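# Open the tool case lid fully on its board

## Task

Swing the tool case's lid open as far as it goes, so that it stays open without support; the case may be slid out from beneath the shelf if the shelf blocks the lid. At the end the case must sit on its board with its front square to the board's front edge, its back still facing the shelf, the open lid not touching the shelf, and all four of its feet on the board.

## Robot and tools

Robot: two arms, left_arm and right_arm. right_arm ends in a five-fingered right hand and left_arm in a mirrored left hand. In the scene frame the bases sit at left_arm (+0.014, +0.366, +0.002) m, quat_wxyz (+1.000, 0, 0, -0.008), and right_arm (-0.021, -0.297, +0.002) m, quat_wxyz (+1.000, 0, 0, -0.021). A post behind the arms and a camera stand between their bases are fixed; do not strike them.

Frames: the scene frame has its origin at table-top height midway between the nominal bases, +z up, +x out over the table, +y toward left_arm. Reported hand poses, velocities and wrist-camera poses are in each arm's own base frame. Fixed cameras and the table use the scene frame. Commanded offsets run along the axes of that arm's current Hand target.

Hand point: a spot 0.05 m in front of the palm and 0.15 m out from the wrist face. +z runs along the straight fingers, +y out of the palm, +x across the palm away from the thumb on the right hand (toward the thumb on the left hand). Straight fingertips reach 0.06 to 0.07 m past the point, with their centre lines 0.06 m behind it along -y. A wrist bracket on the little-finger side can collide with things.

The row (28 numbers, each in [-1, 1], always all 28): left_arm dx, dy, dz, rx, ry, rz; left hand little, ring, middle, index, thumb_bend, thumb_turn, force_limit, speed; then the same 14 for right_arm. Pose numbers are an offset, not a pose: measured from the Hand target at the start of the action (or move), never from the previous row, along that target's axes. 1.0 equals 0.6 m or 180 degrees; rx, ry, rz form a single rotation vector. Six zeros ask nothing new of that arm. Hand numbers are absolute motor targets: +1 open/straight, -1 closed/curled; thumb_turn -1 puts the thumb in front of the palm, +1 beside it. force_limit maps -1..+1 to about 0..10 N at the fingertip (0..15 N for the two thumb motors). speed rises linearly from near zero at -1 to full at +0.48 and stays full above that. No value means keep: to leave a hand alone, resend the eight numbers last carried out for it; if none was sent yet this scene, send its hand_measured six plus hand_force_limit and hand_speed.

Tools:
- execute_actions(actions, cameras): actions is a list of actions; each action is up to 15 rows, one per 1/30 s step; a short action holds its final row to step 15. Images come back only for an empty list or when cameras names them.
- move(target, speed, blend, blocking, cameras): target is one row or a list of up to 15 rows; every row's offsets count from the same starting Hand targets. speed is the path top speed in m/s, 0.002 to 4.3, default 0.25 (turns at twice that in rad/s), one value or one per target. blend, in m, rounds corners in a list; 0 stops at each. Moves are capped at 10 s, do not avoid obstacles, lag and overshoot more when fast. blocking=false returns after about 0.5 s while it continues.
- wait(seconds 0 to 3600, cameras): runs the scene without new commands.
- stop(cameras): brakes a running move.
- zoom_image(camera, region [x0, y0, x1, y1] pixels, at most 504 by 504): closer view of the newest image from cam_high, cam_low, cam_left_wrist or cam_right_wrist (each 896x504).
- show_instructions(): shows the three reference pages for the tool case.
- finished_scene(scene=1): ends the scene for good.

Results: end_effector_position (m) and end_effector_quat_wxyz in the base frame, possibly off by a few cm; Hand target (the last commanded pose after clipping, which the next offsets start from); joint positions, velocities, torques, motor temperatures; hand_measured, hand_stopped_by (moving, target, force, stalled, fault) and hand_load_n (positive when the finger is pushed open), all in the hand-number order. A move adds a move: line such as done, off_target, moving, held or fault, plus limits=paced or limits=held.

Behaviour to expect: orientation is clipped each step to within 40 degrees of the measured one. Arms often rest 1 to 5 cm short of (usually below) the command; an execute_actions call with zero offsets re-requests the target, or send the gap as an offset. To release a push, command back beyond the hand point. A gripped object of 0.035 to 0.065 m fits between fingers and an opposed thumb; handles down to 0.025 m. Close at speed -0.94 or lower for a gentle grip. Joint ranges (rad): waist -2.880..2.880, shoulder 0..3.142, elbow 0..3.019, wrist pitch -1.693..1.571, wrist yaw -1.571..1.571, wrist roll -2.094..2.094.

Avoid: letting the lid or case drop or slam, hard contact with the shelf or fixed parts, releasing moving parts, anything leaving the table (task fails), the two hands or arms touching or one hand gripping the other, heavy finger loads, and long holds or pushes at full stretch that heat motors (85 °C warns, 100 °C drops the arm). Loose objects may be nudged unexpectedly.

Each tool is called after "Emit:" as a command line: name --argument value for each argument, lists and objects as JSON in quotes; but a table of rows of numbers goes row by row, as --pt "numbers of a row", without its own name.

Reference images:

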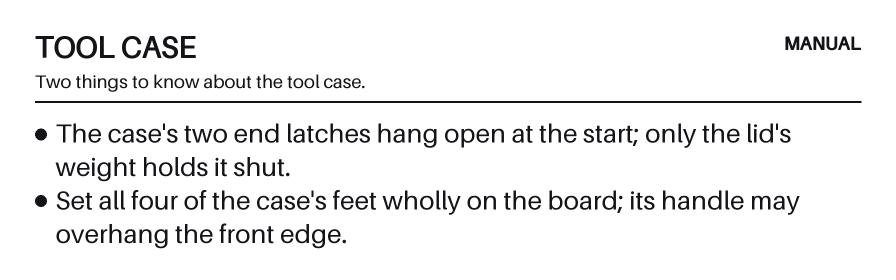

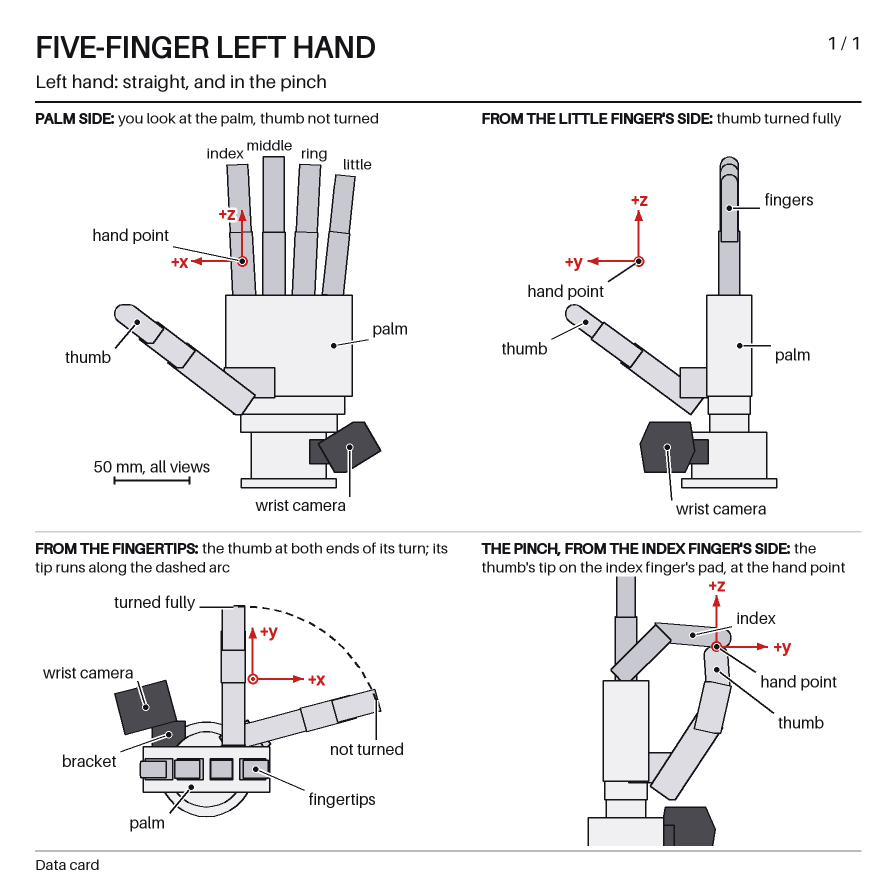

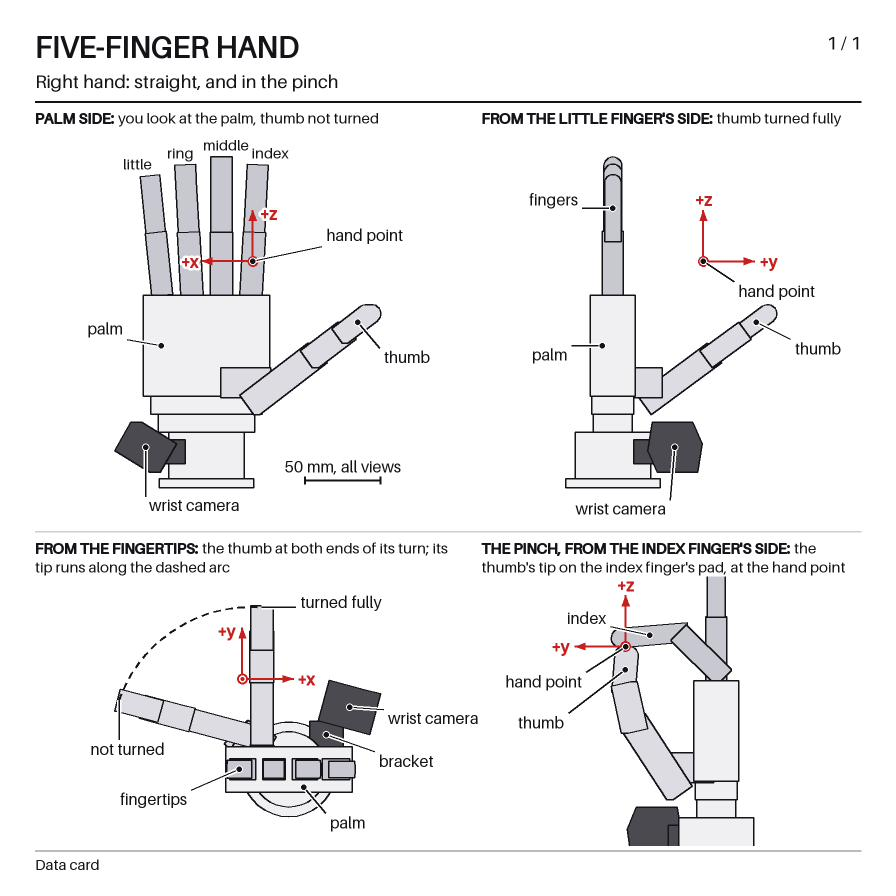

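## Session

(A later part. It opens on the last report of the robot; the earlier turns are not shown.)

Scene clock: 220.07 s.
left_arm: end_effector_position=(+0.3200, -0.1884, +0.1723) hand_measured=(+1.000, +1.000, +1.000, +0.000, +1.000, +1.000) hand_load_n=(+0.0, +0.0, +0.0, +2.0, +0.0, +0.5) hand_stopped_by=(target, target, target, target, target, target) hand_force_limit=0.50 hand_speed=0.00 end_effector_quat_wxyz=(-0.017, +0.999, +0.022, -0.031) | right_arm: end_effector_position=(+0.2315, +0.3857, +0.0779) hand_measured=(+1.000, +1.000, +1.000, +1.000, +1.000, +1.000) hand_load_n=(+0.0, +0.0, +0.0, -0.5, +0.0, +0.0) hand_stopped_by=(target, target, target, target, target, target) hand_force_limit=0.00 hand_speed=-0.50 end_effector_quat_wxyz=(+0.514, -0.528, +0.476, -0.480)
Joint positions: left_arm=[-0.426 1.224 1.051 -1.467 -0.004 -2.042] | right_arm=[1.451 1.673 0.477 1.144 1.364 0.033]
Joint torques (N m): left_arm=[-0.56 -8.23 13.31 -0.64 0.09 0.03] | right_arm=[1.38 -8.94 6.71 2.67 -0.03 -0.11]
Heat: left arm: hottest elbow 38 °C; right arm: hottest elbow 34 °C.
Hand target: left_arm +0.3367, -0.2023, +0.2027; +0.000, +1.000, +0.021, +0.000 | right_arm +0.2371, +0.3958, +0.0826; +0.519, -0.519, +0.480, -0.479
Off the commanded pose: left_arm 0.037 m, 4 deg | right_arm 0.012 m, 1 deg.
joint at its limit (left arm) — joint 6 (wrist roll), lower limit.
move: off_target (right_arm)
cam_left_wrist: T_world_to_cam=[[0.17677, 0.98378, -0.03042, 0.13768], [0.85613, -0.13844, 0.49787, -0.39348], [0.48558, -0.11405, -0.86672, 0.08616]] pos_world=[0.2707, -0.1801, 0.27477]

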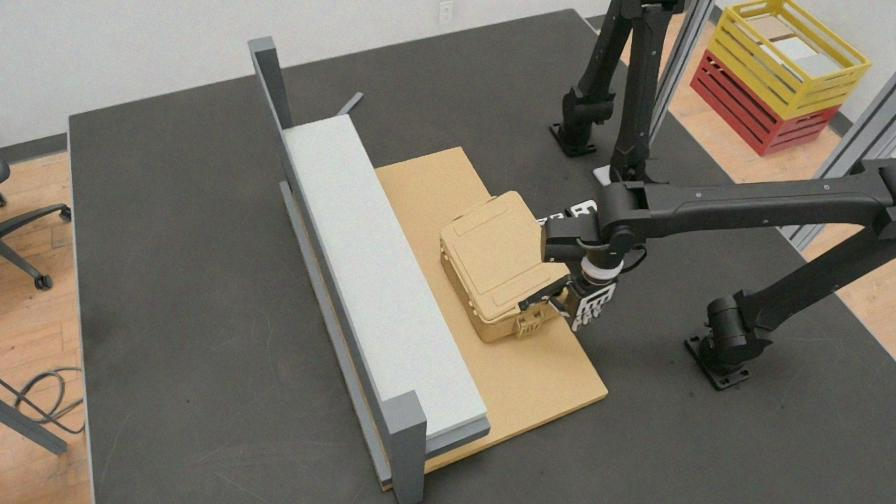

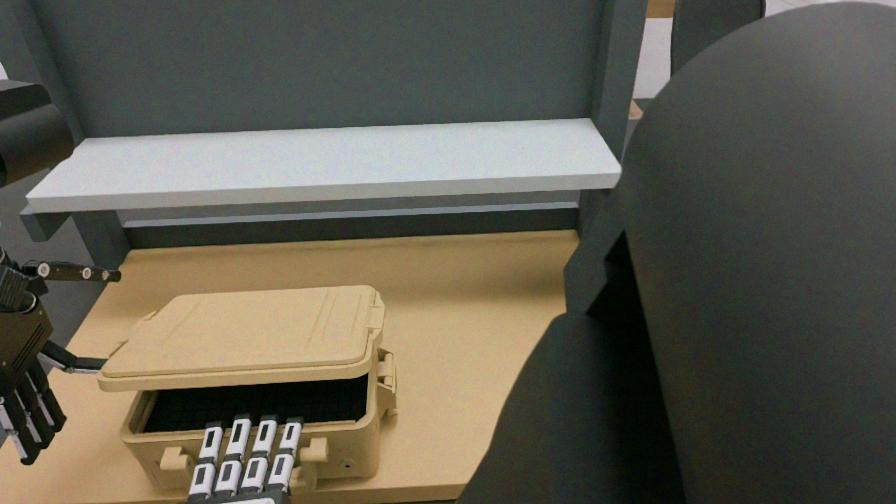

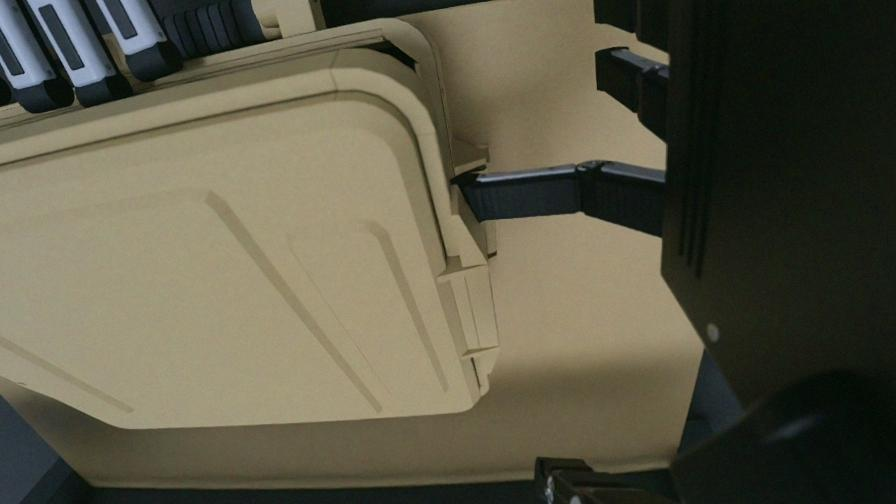

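Emit:
move --target '[0,0,0,0,0,0,1,1,1,0,1,1,0.5,0,0,-0.005,0.11,0,0,0,1,1,1,1,1,1,0,-0.5]' --speed 0.08 --cameras '["cam_high","cam_low","cam_left_wrist"]'

Scene clock: 222.53 s.
left_arm: end_effector_position=(+0.3200, -0.1884, +0.1723) hand_measured=(+1.000, +1.000, +1.000, +0.000, +1.000, +1.000) hand_load_n=(+0.0, +0.0, +0.0, +2.0, +0.0, +0.0) hand_stopped_by=(target, target, target, target, target, target) hand_force_limit=0.50 hand_speed=0.00 end_effector_quat_wxyz=(-0.017, +0.999, +0.022, -0.031) | right_arm: end_effector_position=(+0.2950, +0.3926, +0.0818) hand_measured=(+1.000, +1.000, +1.000, +1.000, +1.000, +1.000) hand_load_n=(-0.5, +0.0, +0.0, +0.0, +0.0, +0.0) hand_stopped_by=(target, target, target, target, target, target) hand_force_limit=0.00 hand_speed=-0.50 end_effector_quat_wxyz=(+0.517, -0.525, +0.478, -0.477)
Joint positions: left_arm=[-0.426 1.224 1.051 -1.467 -0.004 -2.042] | right_arm=[1.278 1.699 0.53 1.145 1.19 0.015]
Joint torques (N m): left_arm=[-0.5 -8.18 13.31 -0.64 0.09 0.02] | right_arm=[1.44 -9.64 7.04 2.24 -0.05 -0.09]
Heat: left arm: hottest elbow 38 °C; right arm: hottest elbow 34 °C.
Hand target: left_arm +0.3367, -0.2023, +0.2027; +0.000, +1.000, +0.021, +0.000 | right_arm +0.3028, +0.4010, +0.0856; +0.519, -0.519, +0.480, -0.479
Off the commanded pose: left_arm 0.037 m, 4 deg | right_arm 0.012 m, 1 deg.
joint at its limit (left arm) — joint 6 (wrist roll), lower limit.
move: off_target (right_arm)
cam_left_wrist: T_world_to_cam=[[0.17677, 0.98378, -0.03042, 0.13768], [0.85613, -0.13844, 0.49787, -0.39348], [0.48558, -0.11405, -0.86672, 0.08616]] pos_world=[0.2707, -0.1801, 0.27477]

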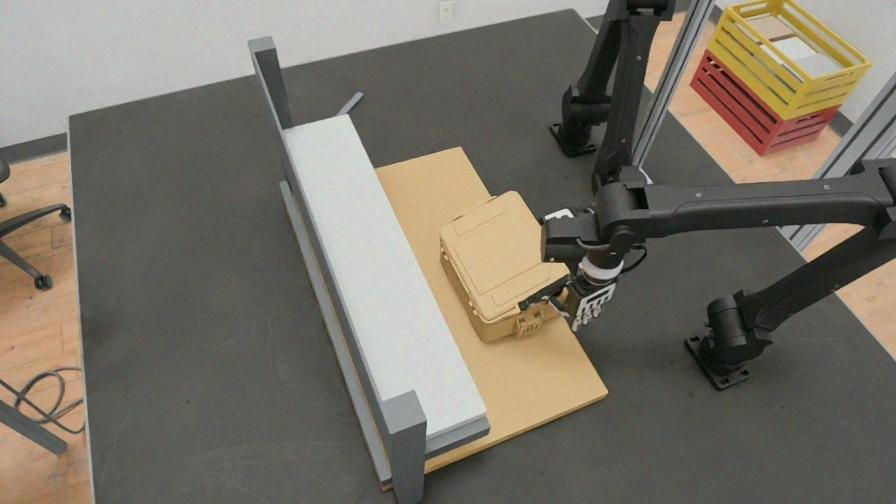

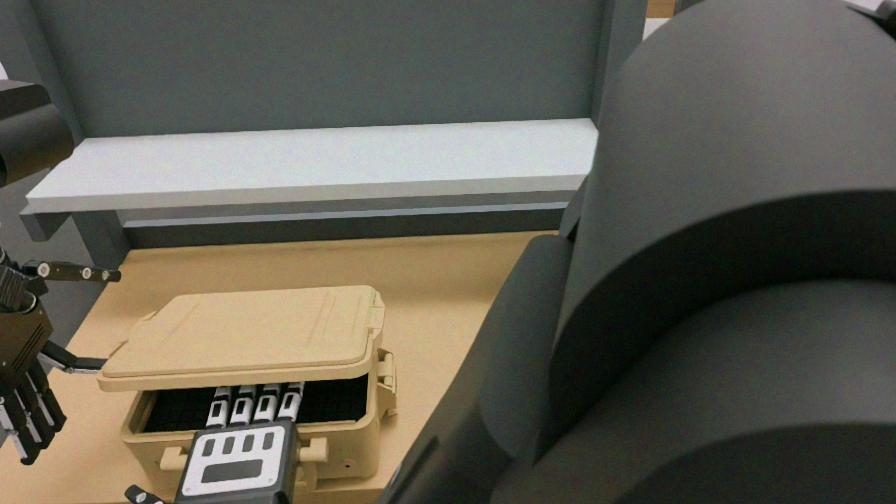

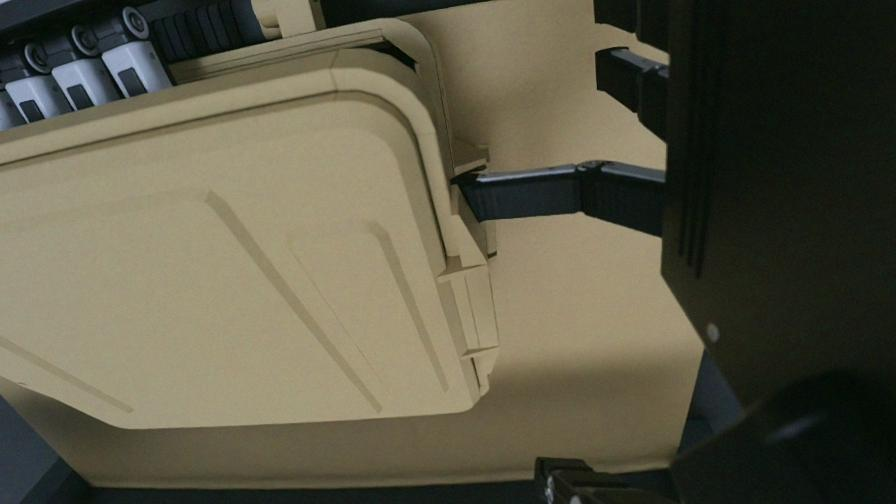

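Emit:
move --pt "0 0 0 0 0 0 1 1 1 0 1 1 0.5 0 0 -0.033 -0.007 -0.05 0 0 1 1 1 1 1 1 0 -0.5" --pt "0 0 0 0 0 0 1 1 1 0 1 1 0.5 0 0 -0.075 -0.02 -0.139 0 0 1 1 1 1 1 1 0 -0.5" --speed 0.05 --blend 0.01 --cameras '["cam_high","cam_low","cam_left_wrist"]'

Scene clock: 232.70 s.
left_arm: end_effector_position=(+0.3200, -0.1884, +0.1723) hand_measured=(+1.000, +1.000, +1.000, +0.000, +1.000, +1.000) hand_load_n=(+0.0, +0.0, +0.0, +2.0, +0.0, +0.0) hand_stopped_by=(target, target, target, target, target, target) hand_force_limit=0.50 hand_speed=0.00 end_effector_quat_wxyz=(-0.017, +0.999, +0.022, -0.031) | right_arm: end_effector_position=(+0.2789, +0.3860, +0.1053) hand_measured=(+1.000, +1.000, +1.000, +1.000, +1.000, +1.000) hand_load_n=(+0.0, +0.0, +0.0, +0.0, +0.0, +0.0) hand_stopped_by=(target, target, target, target, target, target) hand_force_limit=0.00 hand_speed=-0.50 end_effector_quat_wxyz=(-0.376, +0.638, -0.560, +0.372)
Joint positions: left_arm=[-0.426 1.224 1.051 -1.467 -0.004 -2.042] | right_arm=[1.204 1.356 0.766 -0.267 0.949 0.695]
Joint torques (N m): left_arm=[-0.5 -8.18 13.31 -0.64 0.09 0.02] | right_arm=[1.32 -11.05 11.82 1.4 0.44 0.11]
Heat: left arm: hottest elbow 38 °C; right arm: hottest elbow 34 °C.
Hand target: left_arm +0.3367, -0.2023, +0.2027; +0.000, +1.000, +0.021, +0.000 | right_arm +0.2910, +0.4000, +0.1305; -0.395, +0.619, -0.573, +0.364
Off the commanded pose: left_arm 0.037 m, 4 deg | right_arm 0.031 m, 3 deg.
joint at its limit (left arm) — joint 6 (wrist roll), lower limit.
move: off_target (right_arm)
cam_left_wrist: T_world_to_cam=[[0.17677, 0.98378, -0.03042, 0.13768], [0.85613, -0.13844, 0.49787, -0.39348], [0.48558, -0.11405, -0.86672, 0.08616]] pos_world=[0.2707, -0.1801, 0.27477]

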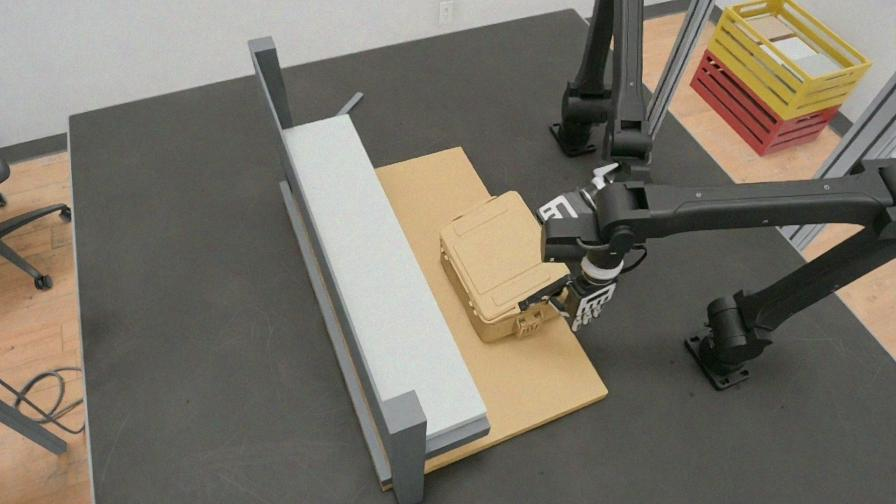

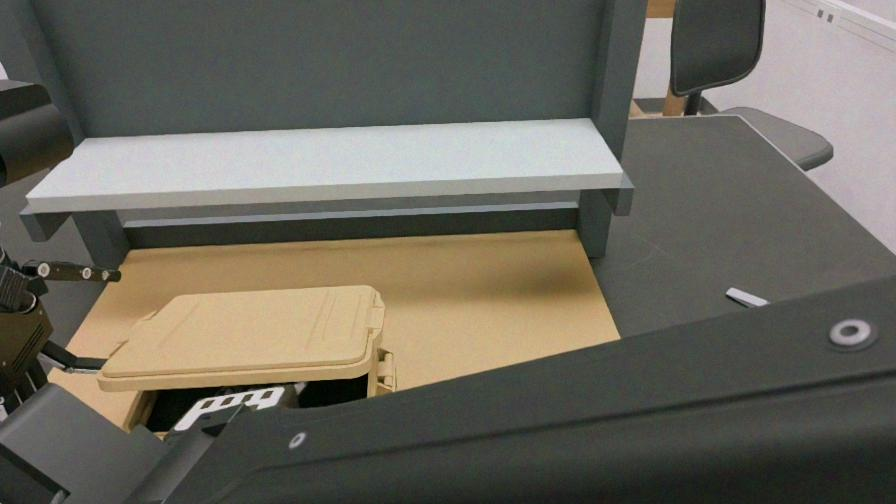

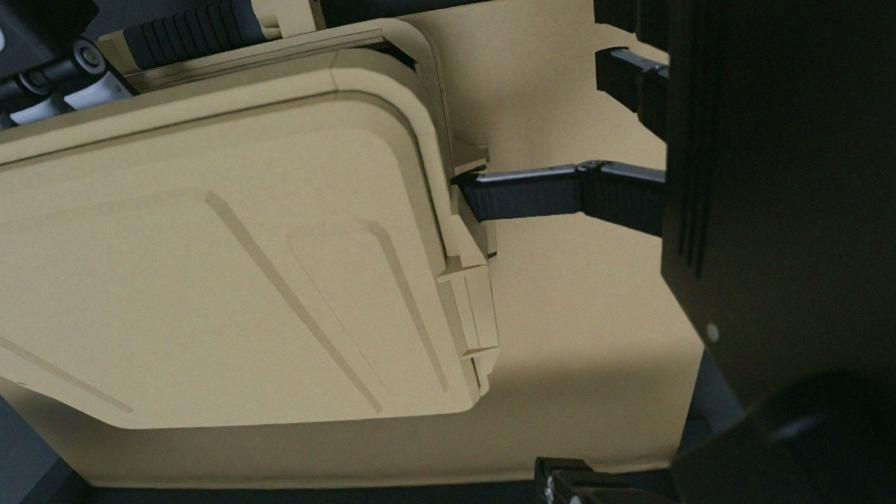

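Emit:
move --target '[0,0,0,0,0,0,1,1,1,0,1,1,0.5,0,0,-0.045,0.021,0,0,0,1,1,1,1,1,1,0,-0.5]' --speed 0.05 --cameras '["cam_low","cam_left_wrist"]'

Scene clock: 234.37 s.
left_arm: end_effector_position=(+0.3227, -0.1912, +0.1771) hand_measured=(+1.000, +1.000, +1.000, +0.000, +1.000, +1.000) hand_load_n=(+0.0, +0.0, +0.0, +0.5, +0.0, +0.0) hand_stopped_by=(target, target, target, target, target, target) hand_force_limit=0.50 hand_speed=0.00 end_effector_quat_wxyz=(-0.014, +0.999, +0.021, -0.026) | right_arm: end_effector_position=(+0.2965, +0.3887, +0.1210) hand_measured=(+1.000, +1.000, +1.000, +1.000, +1.000, +1.000) hand_load_n=(+0.0, -0.5, +0.0, +0.0, +0.0, +0.0) hand_stopped_by=(target, target, target, target, target, target) hand_force_limit=0.00 hand_speed=-0.50 end_effector_quat_wxyz=(-0.379, +0.634, -0.566, +0.367)
Joint positions: left_arm=[-0.429 1.224 1.062 -1.467 -0.003 -2.042] | right_arm=[1.161 1.348 0.802 -0.274 0.917 0.664]
Joint torques (N m): left_arm=[-0.26 -8.06 12.48 -0.62 0.03 0.02] | right_arm=[0.79 -10.64 12.89 1.65 0.31 -0.12]
Heat: left arm: hottest elbow 38 °C; right arm: hottest elbow 35 °C.
Hand target: left_arm +0.3367, -0.2023, +0.2027; +0.000, +1.000, +0.021, +0.000 | right_arm +0.3137, +0.4018, +0.1496; -0.394, +0.620, -0.573, +0.364
Off the commanded pose: left_arm 0.031 m, 3 deg | right_arm 0.036 m, 3 deg.
joint at its limit (left arm) — joint 6 (wrist roll), lower limit.
move: off_target (right_arm)
cam_left_wrist: T_world_to_cam=[[0.17996, 0.98306, -0.03467, 0.13974], [0.85084, -0.13787, 0.50701, -0.39841], [0.49364, -0.12074, -0.86124, 0.08375]] pos_world=[0.27249, -0.18219, 0.27897]

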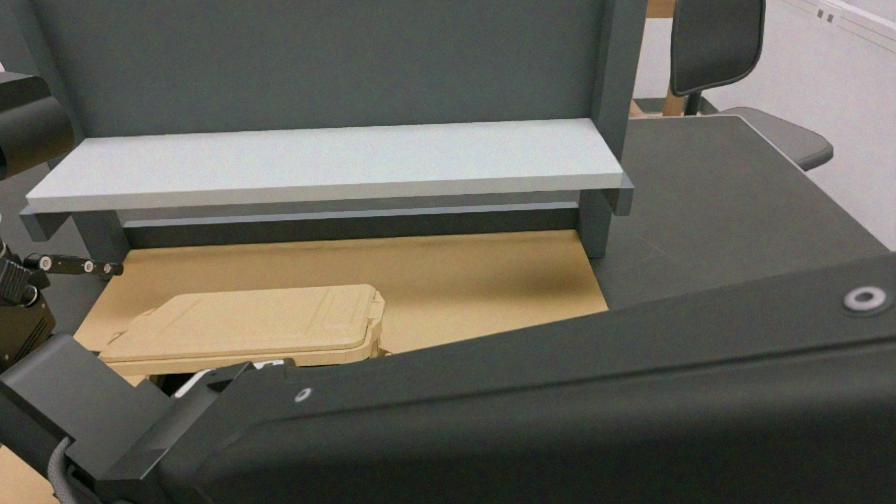

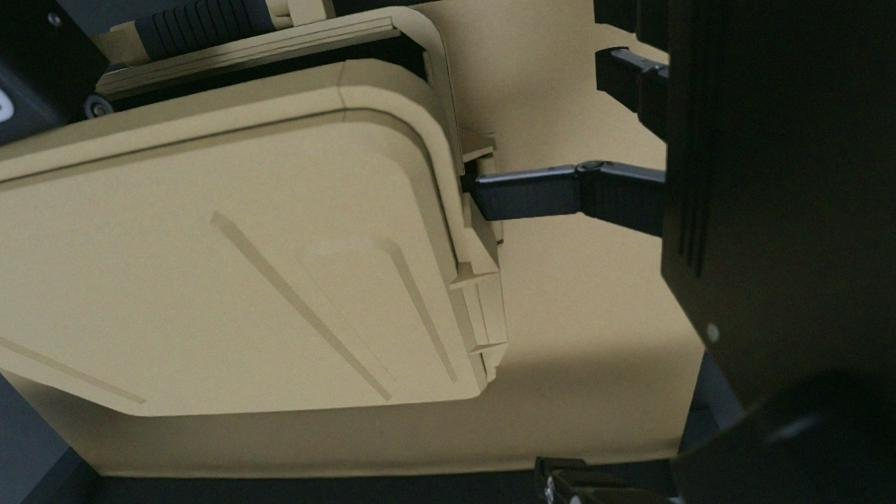

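Emit:
move --pt "-0.003 -0.117 0 0 0 0 1 1 1 0 1 1 0.5 0 0 0 0 0 0 0 1 1 1 1 1 1 0 -0.5" --pt "-0.003 -0.25 -0.05 0 0 0 1 1 1 0 1 1 0.5 0 0 0 0 0 0 0 1 1 1 1 1 1 0 -0.5" --speed 0.1 --blend 0.02 --cameras '["cam_low","cam_high","cam_right_wrist"]'

Scene clock: 237.43 s.
left_arm: end_effector_position=(+0.3186, -0.0538, +0.2100) hand_measured=(+1.000, +1.000, +1.000, +0.000, +1.000, +1.000) hand_load_n=(+0.0, +0.0, +0.0, +0.0, +0.0, +0.0) hand_stopped_by=(target, target, target, target, target, target) hand_force_limit=0.50 hand_speed=0.00 end_effector_quat_wxyz=(-0.002, +0.999, +0.025, -0.025) | right_arm: end_effector_position=(+0.2969, +0.3892, +0.1220) hand_measured=(+1.000, +1.000, +1.000, +1.000, +1.000, +1.000) hand_load_n=(+0.0, +0.0, +0.0, +0.0, +0.0, +0.0) hand_stopped_by=(target, target, target, target, target, target) hand_force_limit=0.00 hand_speed=-0.50 end_effector_quat_wxyz=(-0.379, +0.634, -0.566, +0.367)
Joint positions: left_arm=[0.016 1.117 1.062 -1.566 -0.004 -1.606] | right_arm=[1.161 1.348 0.804 -0.274 0.916 0.662]
Joint torques (N m): left_arm=[1.03 -7 11.95 -0.79 0 0.31] | right_arm=[0.73 -10.34 12.75 1.57 0.33 -0.15]
Heat: left arm: hottest elbow 38 °C; right arm: hottest elbow 35 °C.
Hand target: left_arm +0.3287, -0.0524, +0.2328; +0.000, +1.000, +0.021, +0.000 | right_arm +0.3137, +0.4018, +0.1497; -0.395, +0.619, -0.573, +0.364
Off the commanded pose: left_arm 0.025 m, 3 deg | right_arm 0.035 m, 3 deg.
move: off_target (left_arm)
cam_right_wrist: T_world_to_cam=[[-0.39468, -0.35505, -0.84744, 0.35546], [-0.67263, 0.73997, 0.00324, -0.08966], [0.62594, 0.57129, -0.53087, -0.23229]] pos_world=[0.22538, 0.32526, 0.17821]
Images, in order (width x height): cam_high 896x504, cam_low 896x504, cam_right_wrist 896x504.

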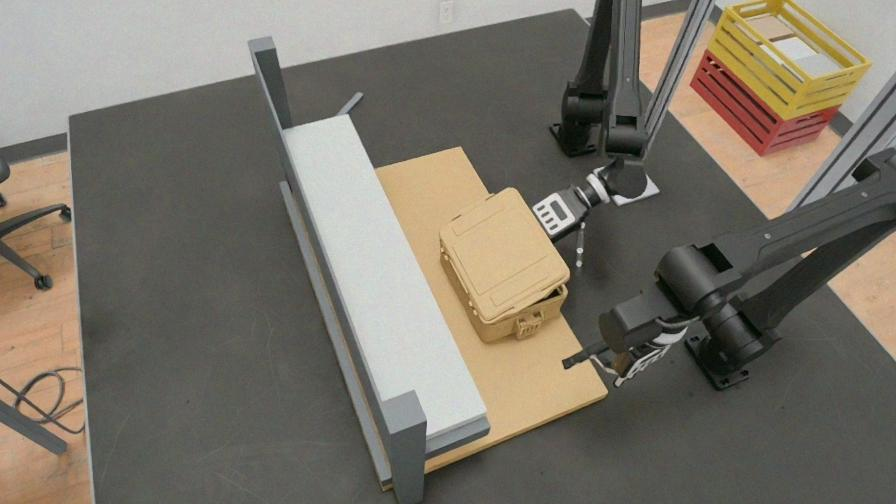

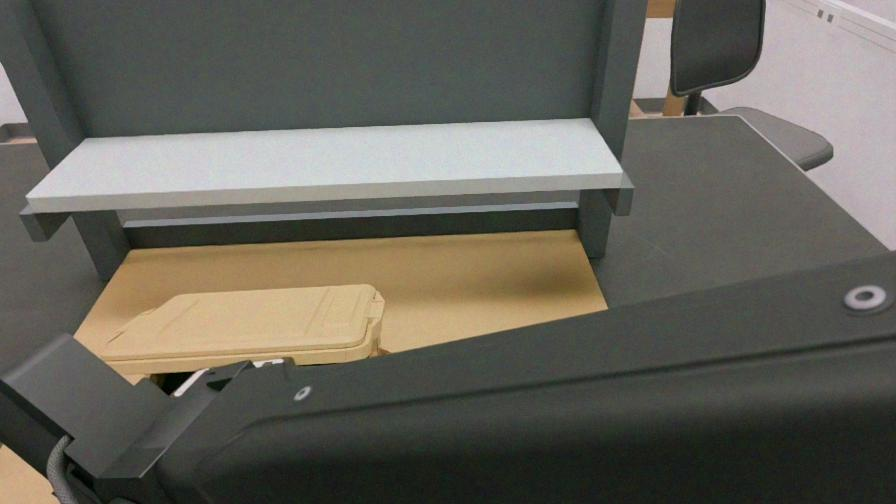

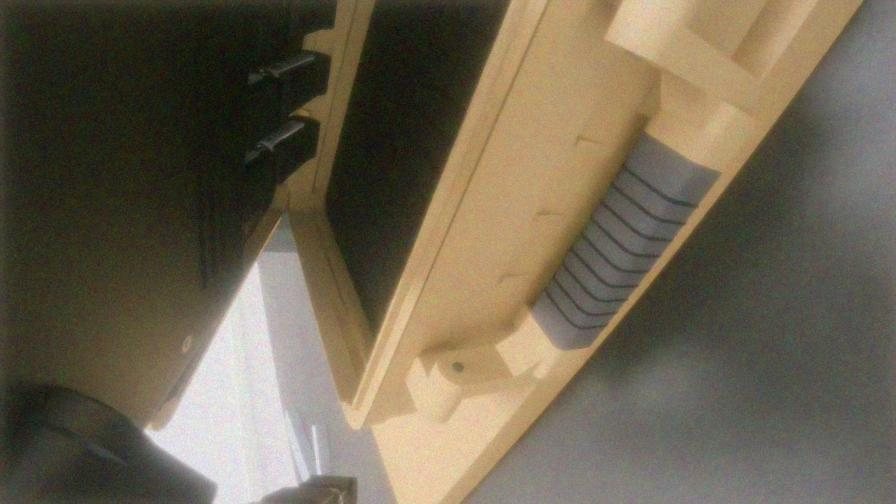

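Emit:
move --pt "0 0 0 0 0 0 1 1 1 0 1 1 0.5 0 0 -0.053 -0.025 -0.056 0 0 1 1 1 1 1 1 0 -0.5" --pt "0 0 0 0 0 0 1 1 1 0 1 1 0.5 0 0 -0.106 -0.030 -0.111 0 0 1 1 1 1 1 1 0 -0.5" --speed 0.05 --blend 0.01 --cameras '["cam_low","cam_high"]'

Scene clock: 242.93 s.
left_arm: end_effector_position=(+0.3186, -0.0539, +0.2100) hand_measured=(+1.000, +1.000, +1.000, +0.000, +1.000, +1.000) hand_load_n=(+0.0, +0.0, +0.0, +0.0, -0.5, +0.0) hand_stopped_by=(target, target, target, target, target, target) hand_force_limit=0.50 hand_speed=0.00 end_effector_quat_wxyz=(-0.002, +0.999, +0.025, -0.025) | right_arm: end_effector_position=(+0.3086, +0.3913, +0.1931) hand_measured=(+1.000, +1.000, +1.000, +1.000, +1.000, +1.000) hand_load_n=(+0.0, +0.0, +0.0, +0.0, +0.0, +0.0) hand_stopped_by=(target, target, target, target, target, target) hand_force_limit=0.00 hand_speed=-0.50 end_effector_quat_wxyz=(-0.266, +0.693, -0.617, +0.261)
Joint positions: left_arm=[0.016 1.117 1.062 -1.566 -0.003 -1.605] | right_arm=[1.019 1.362 1.166 -0.869 0.599 0.744]
Joint torques (N m): left_arm=[1.03 -7 11.95 -0.79 0 0.3] | right_arm=[1.49 -10.05 13.91 1.21 0.46 0.11]
Heat: left arm: hottest elbow 38 °C; right arm: hottest elbow 37 °C.
Hand target: left_arm +0.3287, -0.0525, +0.2328; +0.000, +1.000, +0.021, +0.000 | right_arm +0.3243, +0.4025, +0.2148; -0.281, +0.679, -0.627, +0.259
Off the commanded pose: left_arm 0.025 m, 3 deg | right_arm 0.029 m, 3 deg.
move: off_target (right_arm)
Images, in order (width x height): cam_high 896x504, cam_low 896x504.

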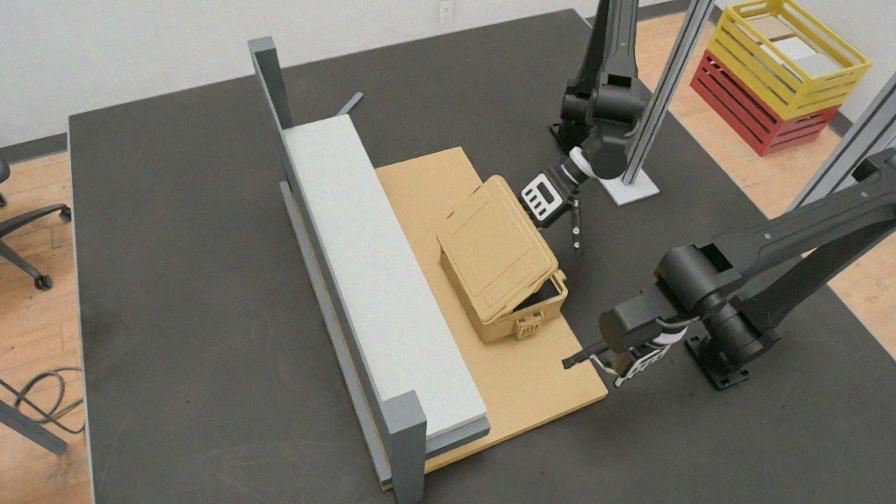

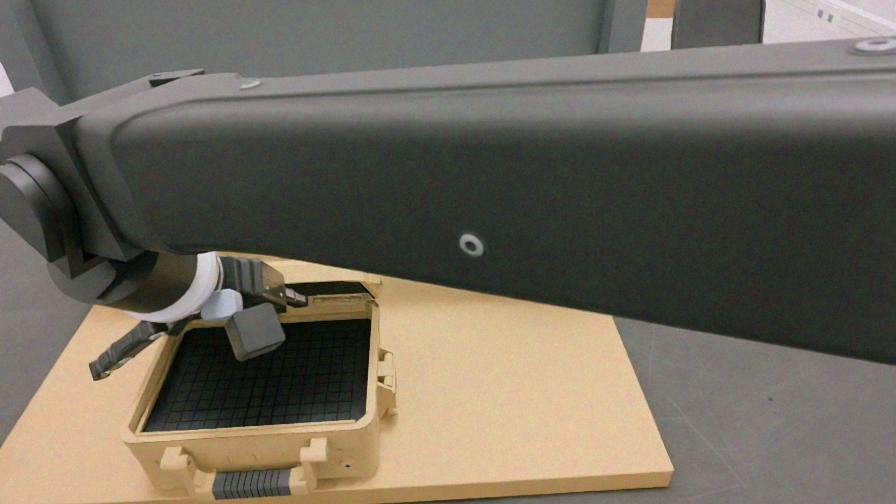

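Emit:
move --pt "0 0 0 0 0 0 1 1 1 0 1 1 0.5 0 0 -0.070 -0.012 -0.083 0 0 1 1 1 1 1 -1 0 -0.2" --pt "0 0 0 0 0 0 1 1 1 0 1 1 0.5 0 0 -0.142 -0.010 -0.156 0 0 1 1 1 1 1 -1 0 -0.2" --speed 0.05 --blend 0.01 --cameras '["cam_low","cam_high"]'

Scene clock: 252.57 s.
left_arm: end_effector_position=(+0.3186, -0.0539, +0.2100) hand_measured=(+1.000, +1.000, +1.000, +0.000, +1.000, +1.000) hand_load_n=(+0.0, +0.0, +0.0, +0.0, +0.0, +0.0) hand_stopped_by=(target, target, target, target, target, target) hand_force_limit=0.50 hand_speed=0.00 end_effector_quat_wxyz=(-0.002, +0.999, +0.025, -0.025) | right_arm: end_effector_position=(+0.3665, +0.4038, +0.2668) hand_measured=(+1.000, +1.000, +1.000, +1.000, +1.000, -1.000) hand_load_n=(+0.0, +0.0, +0.0, +0.0, +0.0, +0.0) hand_stopped_by=(target, target, target, target, target, target) hand_force_limit=0.00 hand_speed=-0.20 end_effector_quat_wxyz=(-0.097, +0.729, -0.671, +0.099)
Joint positions: left_arm=[0.016 1.117 1.062 -1.566 -0.003 -1.605] | right_arm=[0.79 1.694 1.812 -1.484 0.189 0.688]
Joint torques (N m): left_arm=[1.03 -7 11.96 -0.79 0 0.31] | right_arm=[1.26 -14.68 13.2 0.54 0.06 -0.11]
Motor temperatures (°C): left_arm=[24 26 38 24 26 25] | right_arm=[28 25 39 23 25 30]
Heat: left arm: hottest elbow 38 °C; right arm: hottest elbow 39 °C.
Hand target: left_arm +0.3287, -0.0525, +0.2328; +0.000, +1.000, +0.021, +0.000 | right_arm +0.3801, +0.4069, +0.2793; -0.108, +0.727, -0.671, +0.099
Off the commanded pose: left_arm 0.025 m, 3 deg | right_arm 0.019 m, 1 deg.
move: off_target (right_arm)
Images, in order (width x height): cam_high 896x504, cam_low 896x504.

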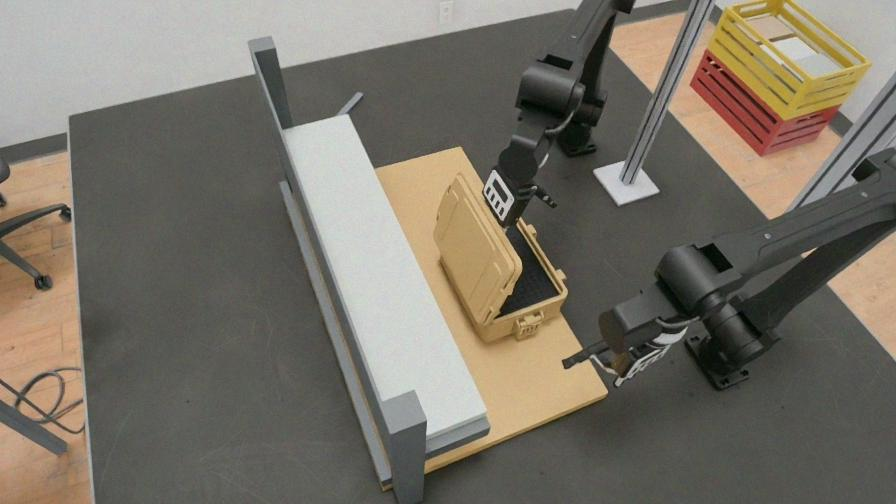

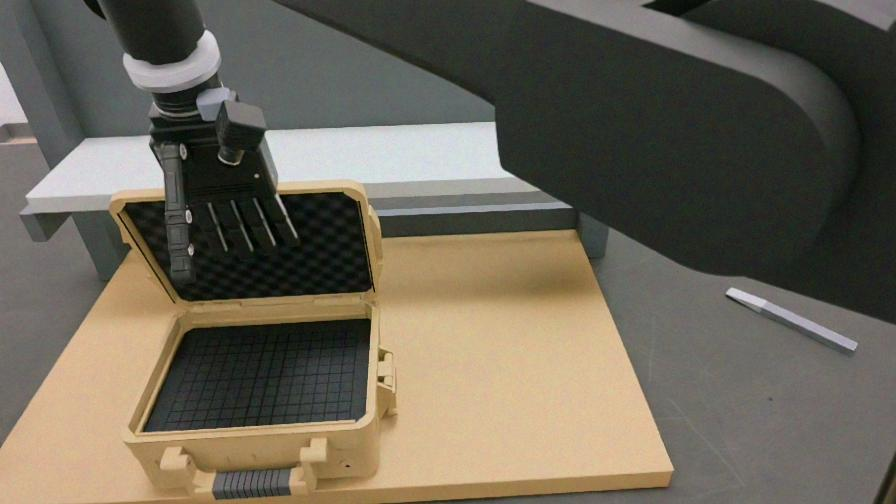

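Emit:
move --pt "-0.0 0.0 -0.245 0 0 0.25 1 1 1 1 1 -1 0.5 0 0.045 0 0 0 0 0 1 1 1 1 1 -1 0 -0.2" --pt "0 0 -0.245 0.0438 0.0434 0.4958 1 1 1 1 1 -1 0.5 0 0.045 0 0 0 0 0 1 1 1 1 1 -1 0 -0.2" --speed '[0.05,0.2]' --blend 0.02 --cameras '["cam_low","cam_high"]'

Scene clock: 267.70 s.
left_arm: end_effector_position=(+0.3220, -0.0504, +0.3620) hand_measured=(+1.000, +1.000, +1.000, +1.000, +1.000, -1.000) hand_load_n=(+0.0, +0.5, +0.0, +0.0, +0.0, +0.0) hand_stopped_by=(target, target, target, target, target, target) hand_force_limit=0.50 hand_speed=0.00 end_effector_quat_wxyz=(-0.071, +0.729, -0.676, +0.077) | right_arm: end_effector_position=(+0.3780, +0.3869, +0.2740) hand_measured=(+1.000, +1.000, +1.000, +1.000, +1.000, -1.000) hand_load_n=(+0.0, +0.0, +0.0, +0.0, +0.0, +0.0) hand_stopped_by=(target, target, target, target, target, target) hand_force_limit=0.00 hand_speed=-0.20 end_effector_quat_wxyz=(-0.101, +0.729, -0.670, +0.098)
Joint positions: left_arm=[-0.043 1.238 1.573 -1.697 -0.008 -0.117] | right_arm=[0.751 1.68 1.812 -1.484 0.18 0.648]
Joint torques (N m): left_arm=[-0.15 -7.18 12.44 -0.42 -0.2 0.33] | right_arm=[1.55 -17.14 8.44 1.39 0.06 -0.14]
Heat: left arm: hottest elbow 39 °C; right arm: hottest elbow 40 °C.
Hand target: left_arm +0.3286, -0.0525, +0.3798; -0.064, +0.722, -0.686, +0.060 | right_arm +0.3823, +0.3799, +0.2793; -0.108, +0.726, -0.671, +0.099
Off the commanded pose: left_arm 0.019 m, 3 deg | right_arm 0.010 m, 1 deg.
joint sent to its limit (left arm) — joint 4 (wrist pitch), lower limit. The joint targets are off in orientation, not in position.
move: off_target (left_arm)
Images, in order (width x height): cam_high 896x504, cam_low 896x504.

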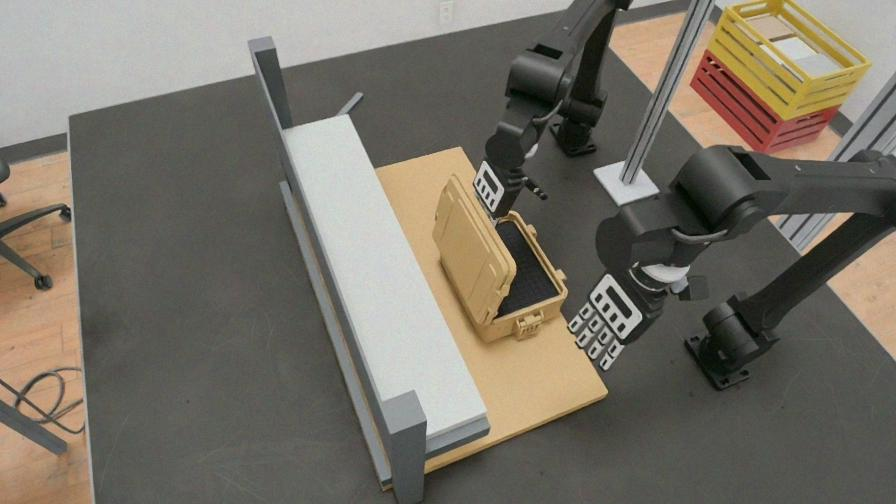

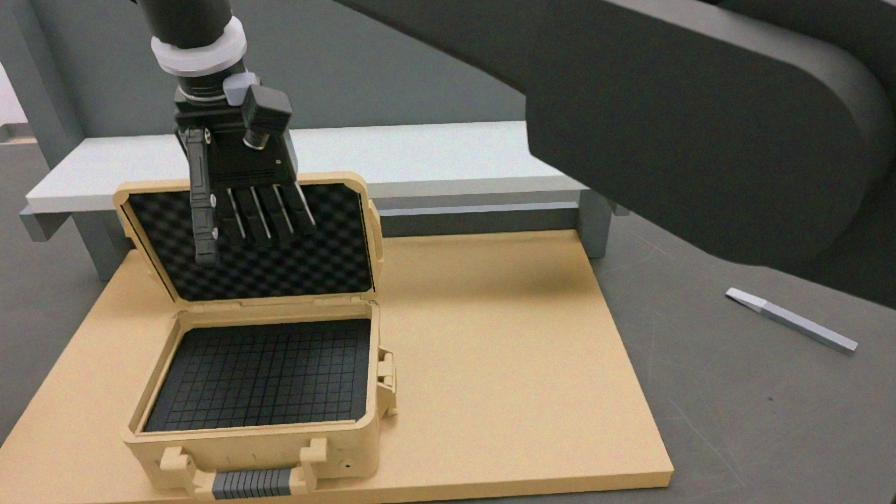

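Emit:
move --pt "0.12 -0.09 -0.15 0 0 0 1 1 1 1 1 -1 0.5 0 0 0 0 0 0 0 1 1 1 1 1 -1 0 -0.2" --pt "0.293 -0.1125 -0.1 0 0 0 1 1 1 1 1 -1 0.5 0 0 0 0 0 0 0 1 1 1 1 1 -1 0 -0.2" --speed 0.15 --blend 0.03 --cameras '["cam_low","cam_high"]'

Scene clock: 273.80 s.
left_arm: end_effector_position=(+0.3909, -0.2225, +0.4287) hand_measured=(+1.000, +1.000, +1.000, +1.000, +1.000, -1.000) hand_load_n=(+0.0, +0.0, +0.0, -0.5, +0.0, +0.0) hand_stopped_by=(target, target, target, target, target, target) hand_force_limit=0.50 hand_speed=0.00 end_effector_quat_wxyz=(-0.087, +0.708, -0.682, +0.163) | right_arm: end_effector_position=(+0.3780, +0.3869, +0.2740) hand_measured=(+1.000, +1.000, +1.000, +1.000, +1.000, -1.000) hand_load_n=(+0.0, +0.0, +0.0, +0.0, +0.0, +0.0) hand_stopped_by=(target, target, target, target, target, target) hand_force_limit=0.00 hand_speed=-0.20 end_effector_quat_wxyz=(-0.101, +0.729, -0.670, +0.098)
Joint positions: left_arm=[-0.419 1.473 1.969 -1.698 -0.052 -0.447] | right_arm=[0.751 1.68 1.812 -1.484 0.18 0.648]
Joint torques (N m): left_arm=[0.44 -11.22 12.04 -0.12 -0.07 -0.02] | right_arm=[1.49 -17.49 8.49 1.46 0.08 -0.11]
Heat: left arm: hottest elbow 39 °C; right arm: hottest elbow 39 °C.
Hand target: left_arm +0.3935, -0.2253, +0.4506; -0.063, +0.722, -0.686, +0.060 | right_arm +0.3823, +0.3799, +0.2793; -0.108, +0.726, -0.671, +0.099
Off the commanded pose: left_arm 0.022 m, 12 deg | right_arm 0.010 m, 1 deg.
joint sent to its limit (left arm) — joint 4 (wrist pitch), lower limit. The joint targets are off in orientation, not in position.
move: off_target (left_arm)
Images, in order (width x height): cam_high 896x504, cam_low 896x504.

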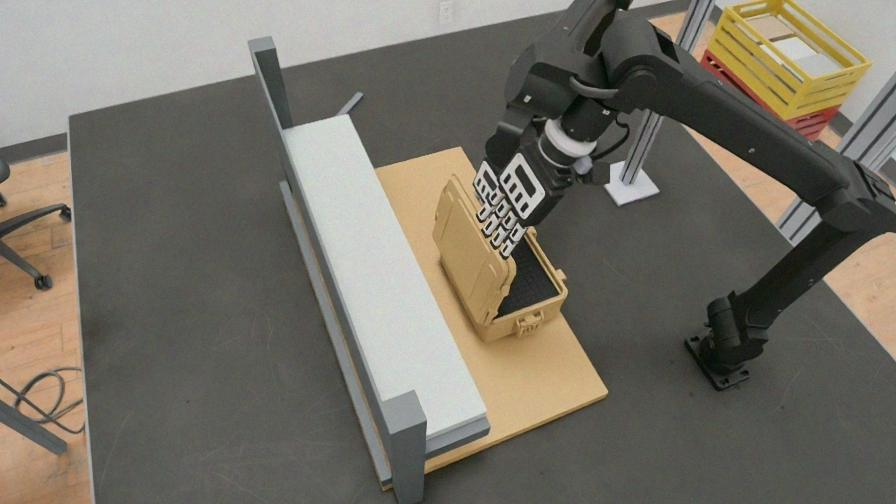

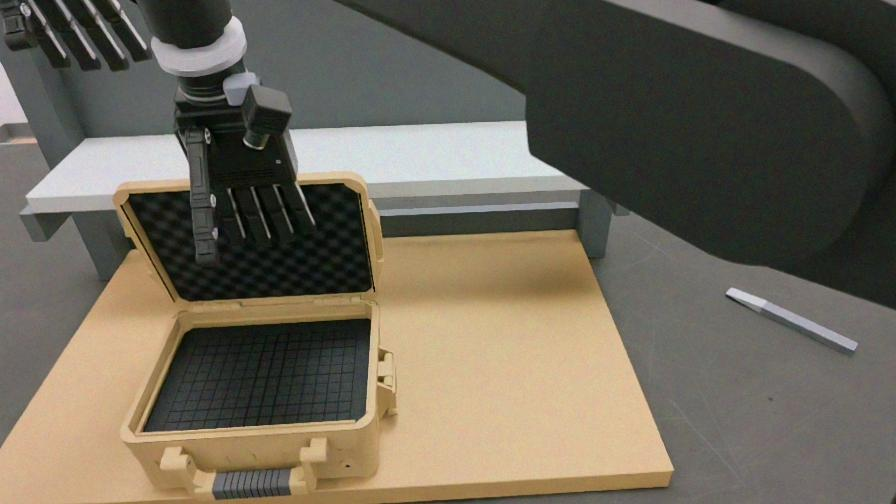

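Emit:
move --pt "0.0017 -0.033 0.006 0 0 0 1 1 1 1 1 -1 0.5 0 0 0 0 0 0 0 1 1 1 1 1 -1 0 -0.2" --pt "0.0017 -0.015 0.11 0 0 0 1 1 1 1 1 -1 0.5 0 0 0 0 0 0 0 1 1 1 1 1 -1 0 -0.2" --speed 0.08 --blend 0.01 --cameras '["cam_low","cam_high","cam_left_wrist"]'

Scene clock: 279.30 s.
left_arm: end_effector_position=(+0.4148, -0.2273, +0.3885) hand_measured=(+1.000, +1.000, +1.000, +1.000, +1.000, -1.000) hand_load_n=(+0.0, +0.0, +0.0, +0.0, +0.0, +0.0) hand_stopped_by=(target, target, target, target, target, target) hand_force_limit=0.50 hand_speed=0.00 end_effector_quat_wxyz=(-0.077, +0.715, -0.685, +0.119) | right_arm: end_effector_position=(+0.3780, +0.3869, +0.2740) hand_measured=(+1.000, +1.000, +1.000, +1.000, +1.000, -1.000) hand_load_n=(+0.0, +0.0, +0.0, +0.0, +0.0, +0.0) hand_stopped_by=(target, target, target, target, target, target) hand_force_limit=0.00 hand_speed=-0.20 end_effector_quat_wxyz=(-0.101, +0.729, -0.670, +0.098)
Joint positions: left_arm=[-0.412 1.559 1.964 -1.698 -0.063 -0.447] | right_arm=[0.751 1.68 1.812 -1.484 0.18 0.648]
Joint torques (N m): left_arm=[0.73 -13.16 7.56 -0.25 -0.23 0.08] | right_arm=[1.14 -17.32 8.43 1.44 0.06 -0.1]
Heat: left arm: hottest elbow 39 °C; right arm: hottest elbow 39 °C.
Hand target: left_arm +0.4139, -0.2252, +0.3872; -0.063, +0.722, -0.686, +0.060 | right_arm +0.3823, +0.3799, +0.2793; -0.108, +0.726, -0.671, +0.099
Off the commanded pose: left_arm 0.003 m, 7 deg | right_arm 0.010 m, 1 deg.
joint sent to its limit (left arm) — joint 4 (wrist pitch), lower limit. The joint targets are off in orientation, not in position.
move: off_target (left_arm)
cam_left_wrist: T_world_to_cam=[[0.95712, -0.17517, 0.23074, -0.52281], [-0.27587, -0.79431, 0.54127, -0.28408], [0.08846, -0.58171, -0.80857, 0.25884]] pos_world=[0.39912, -0.16666, 0.48368]
Images, in order (width x height): cam_high 896x504, cam_low 896x504, cam_left_wrist 896x504.

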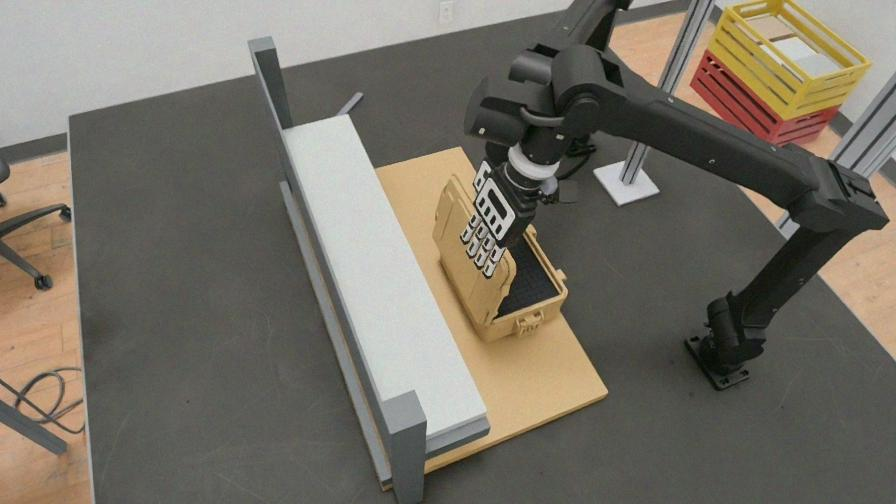

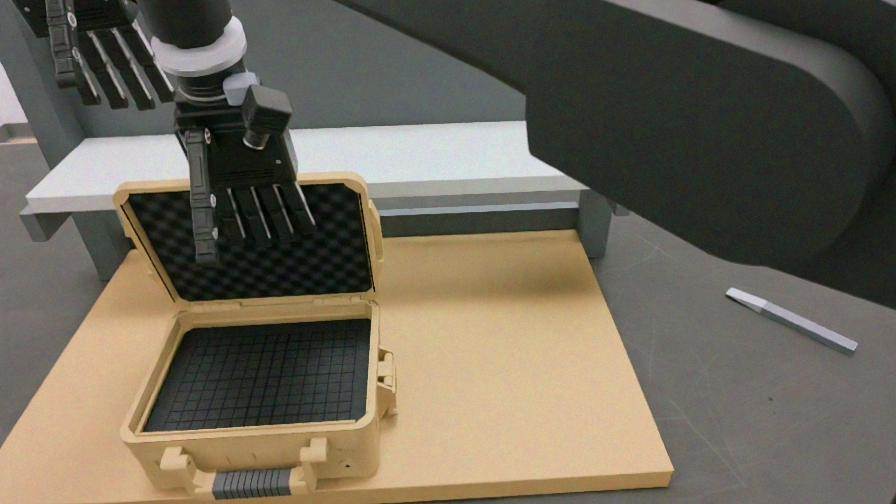

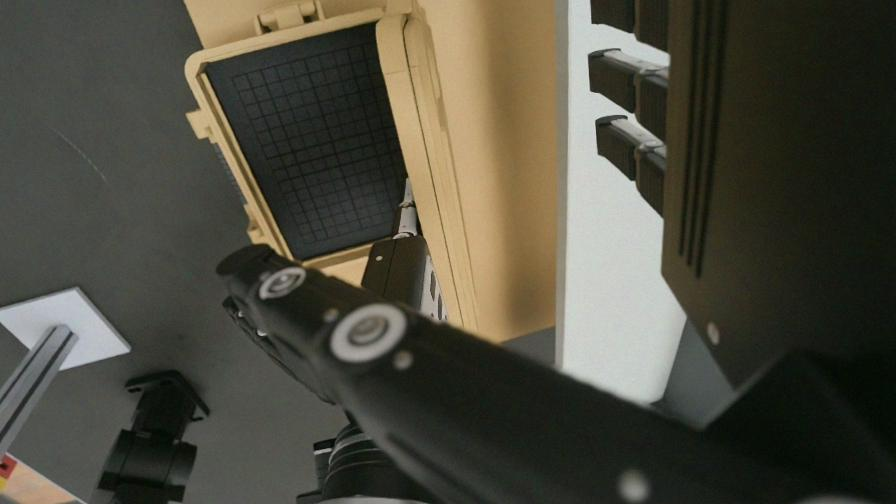

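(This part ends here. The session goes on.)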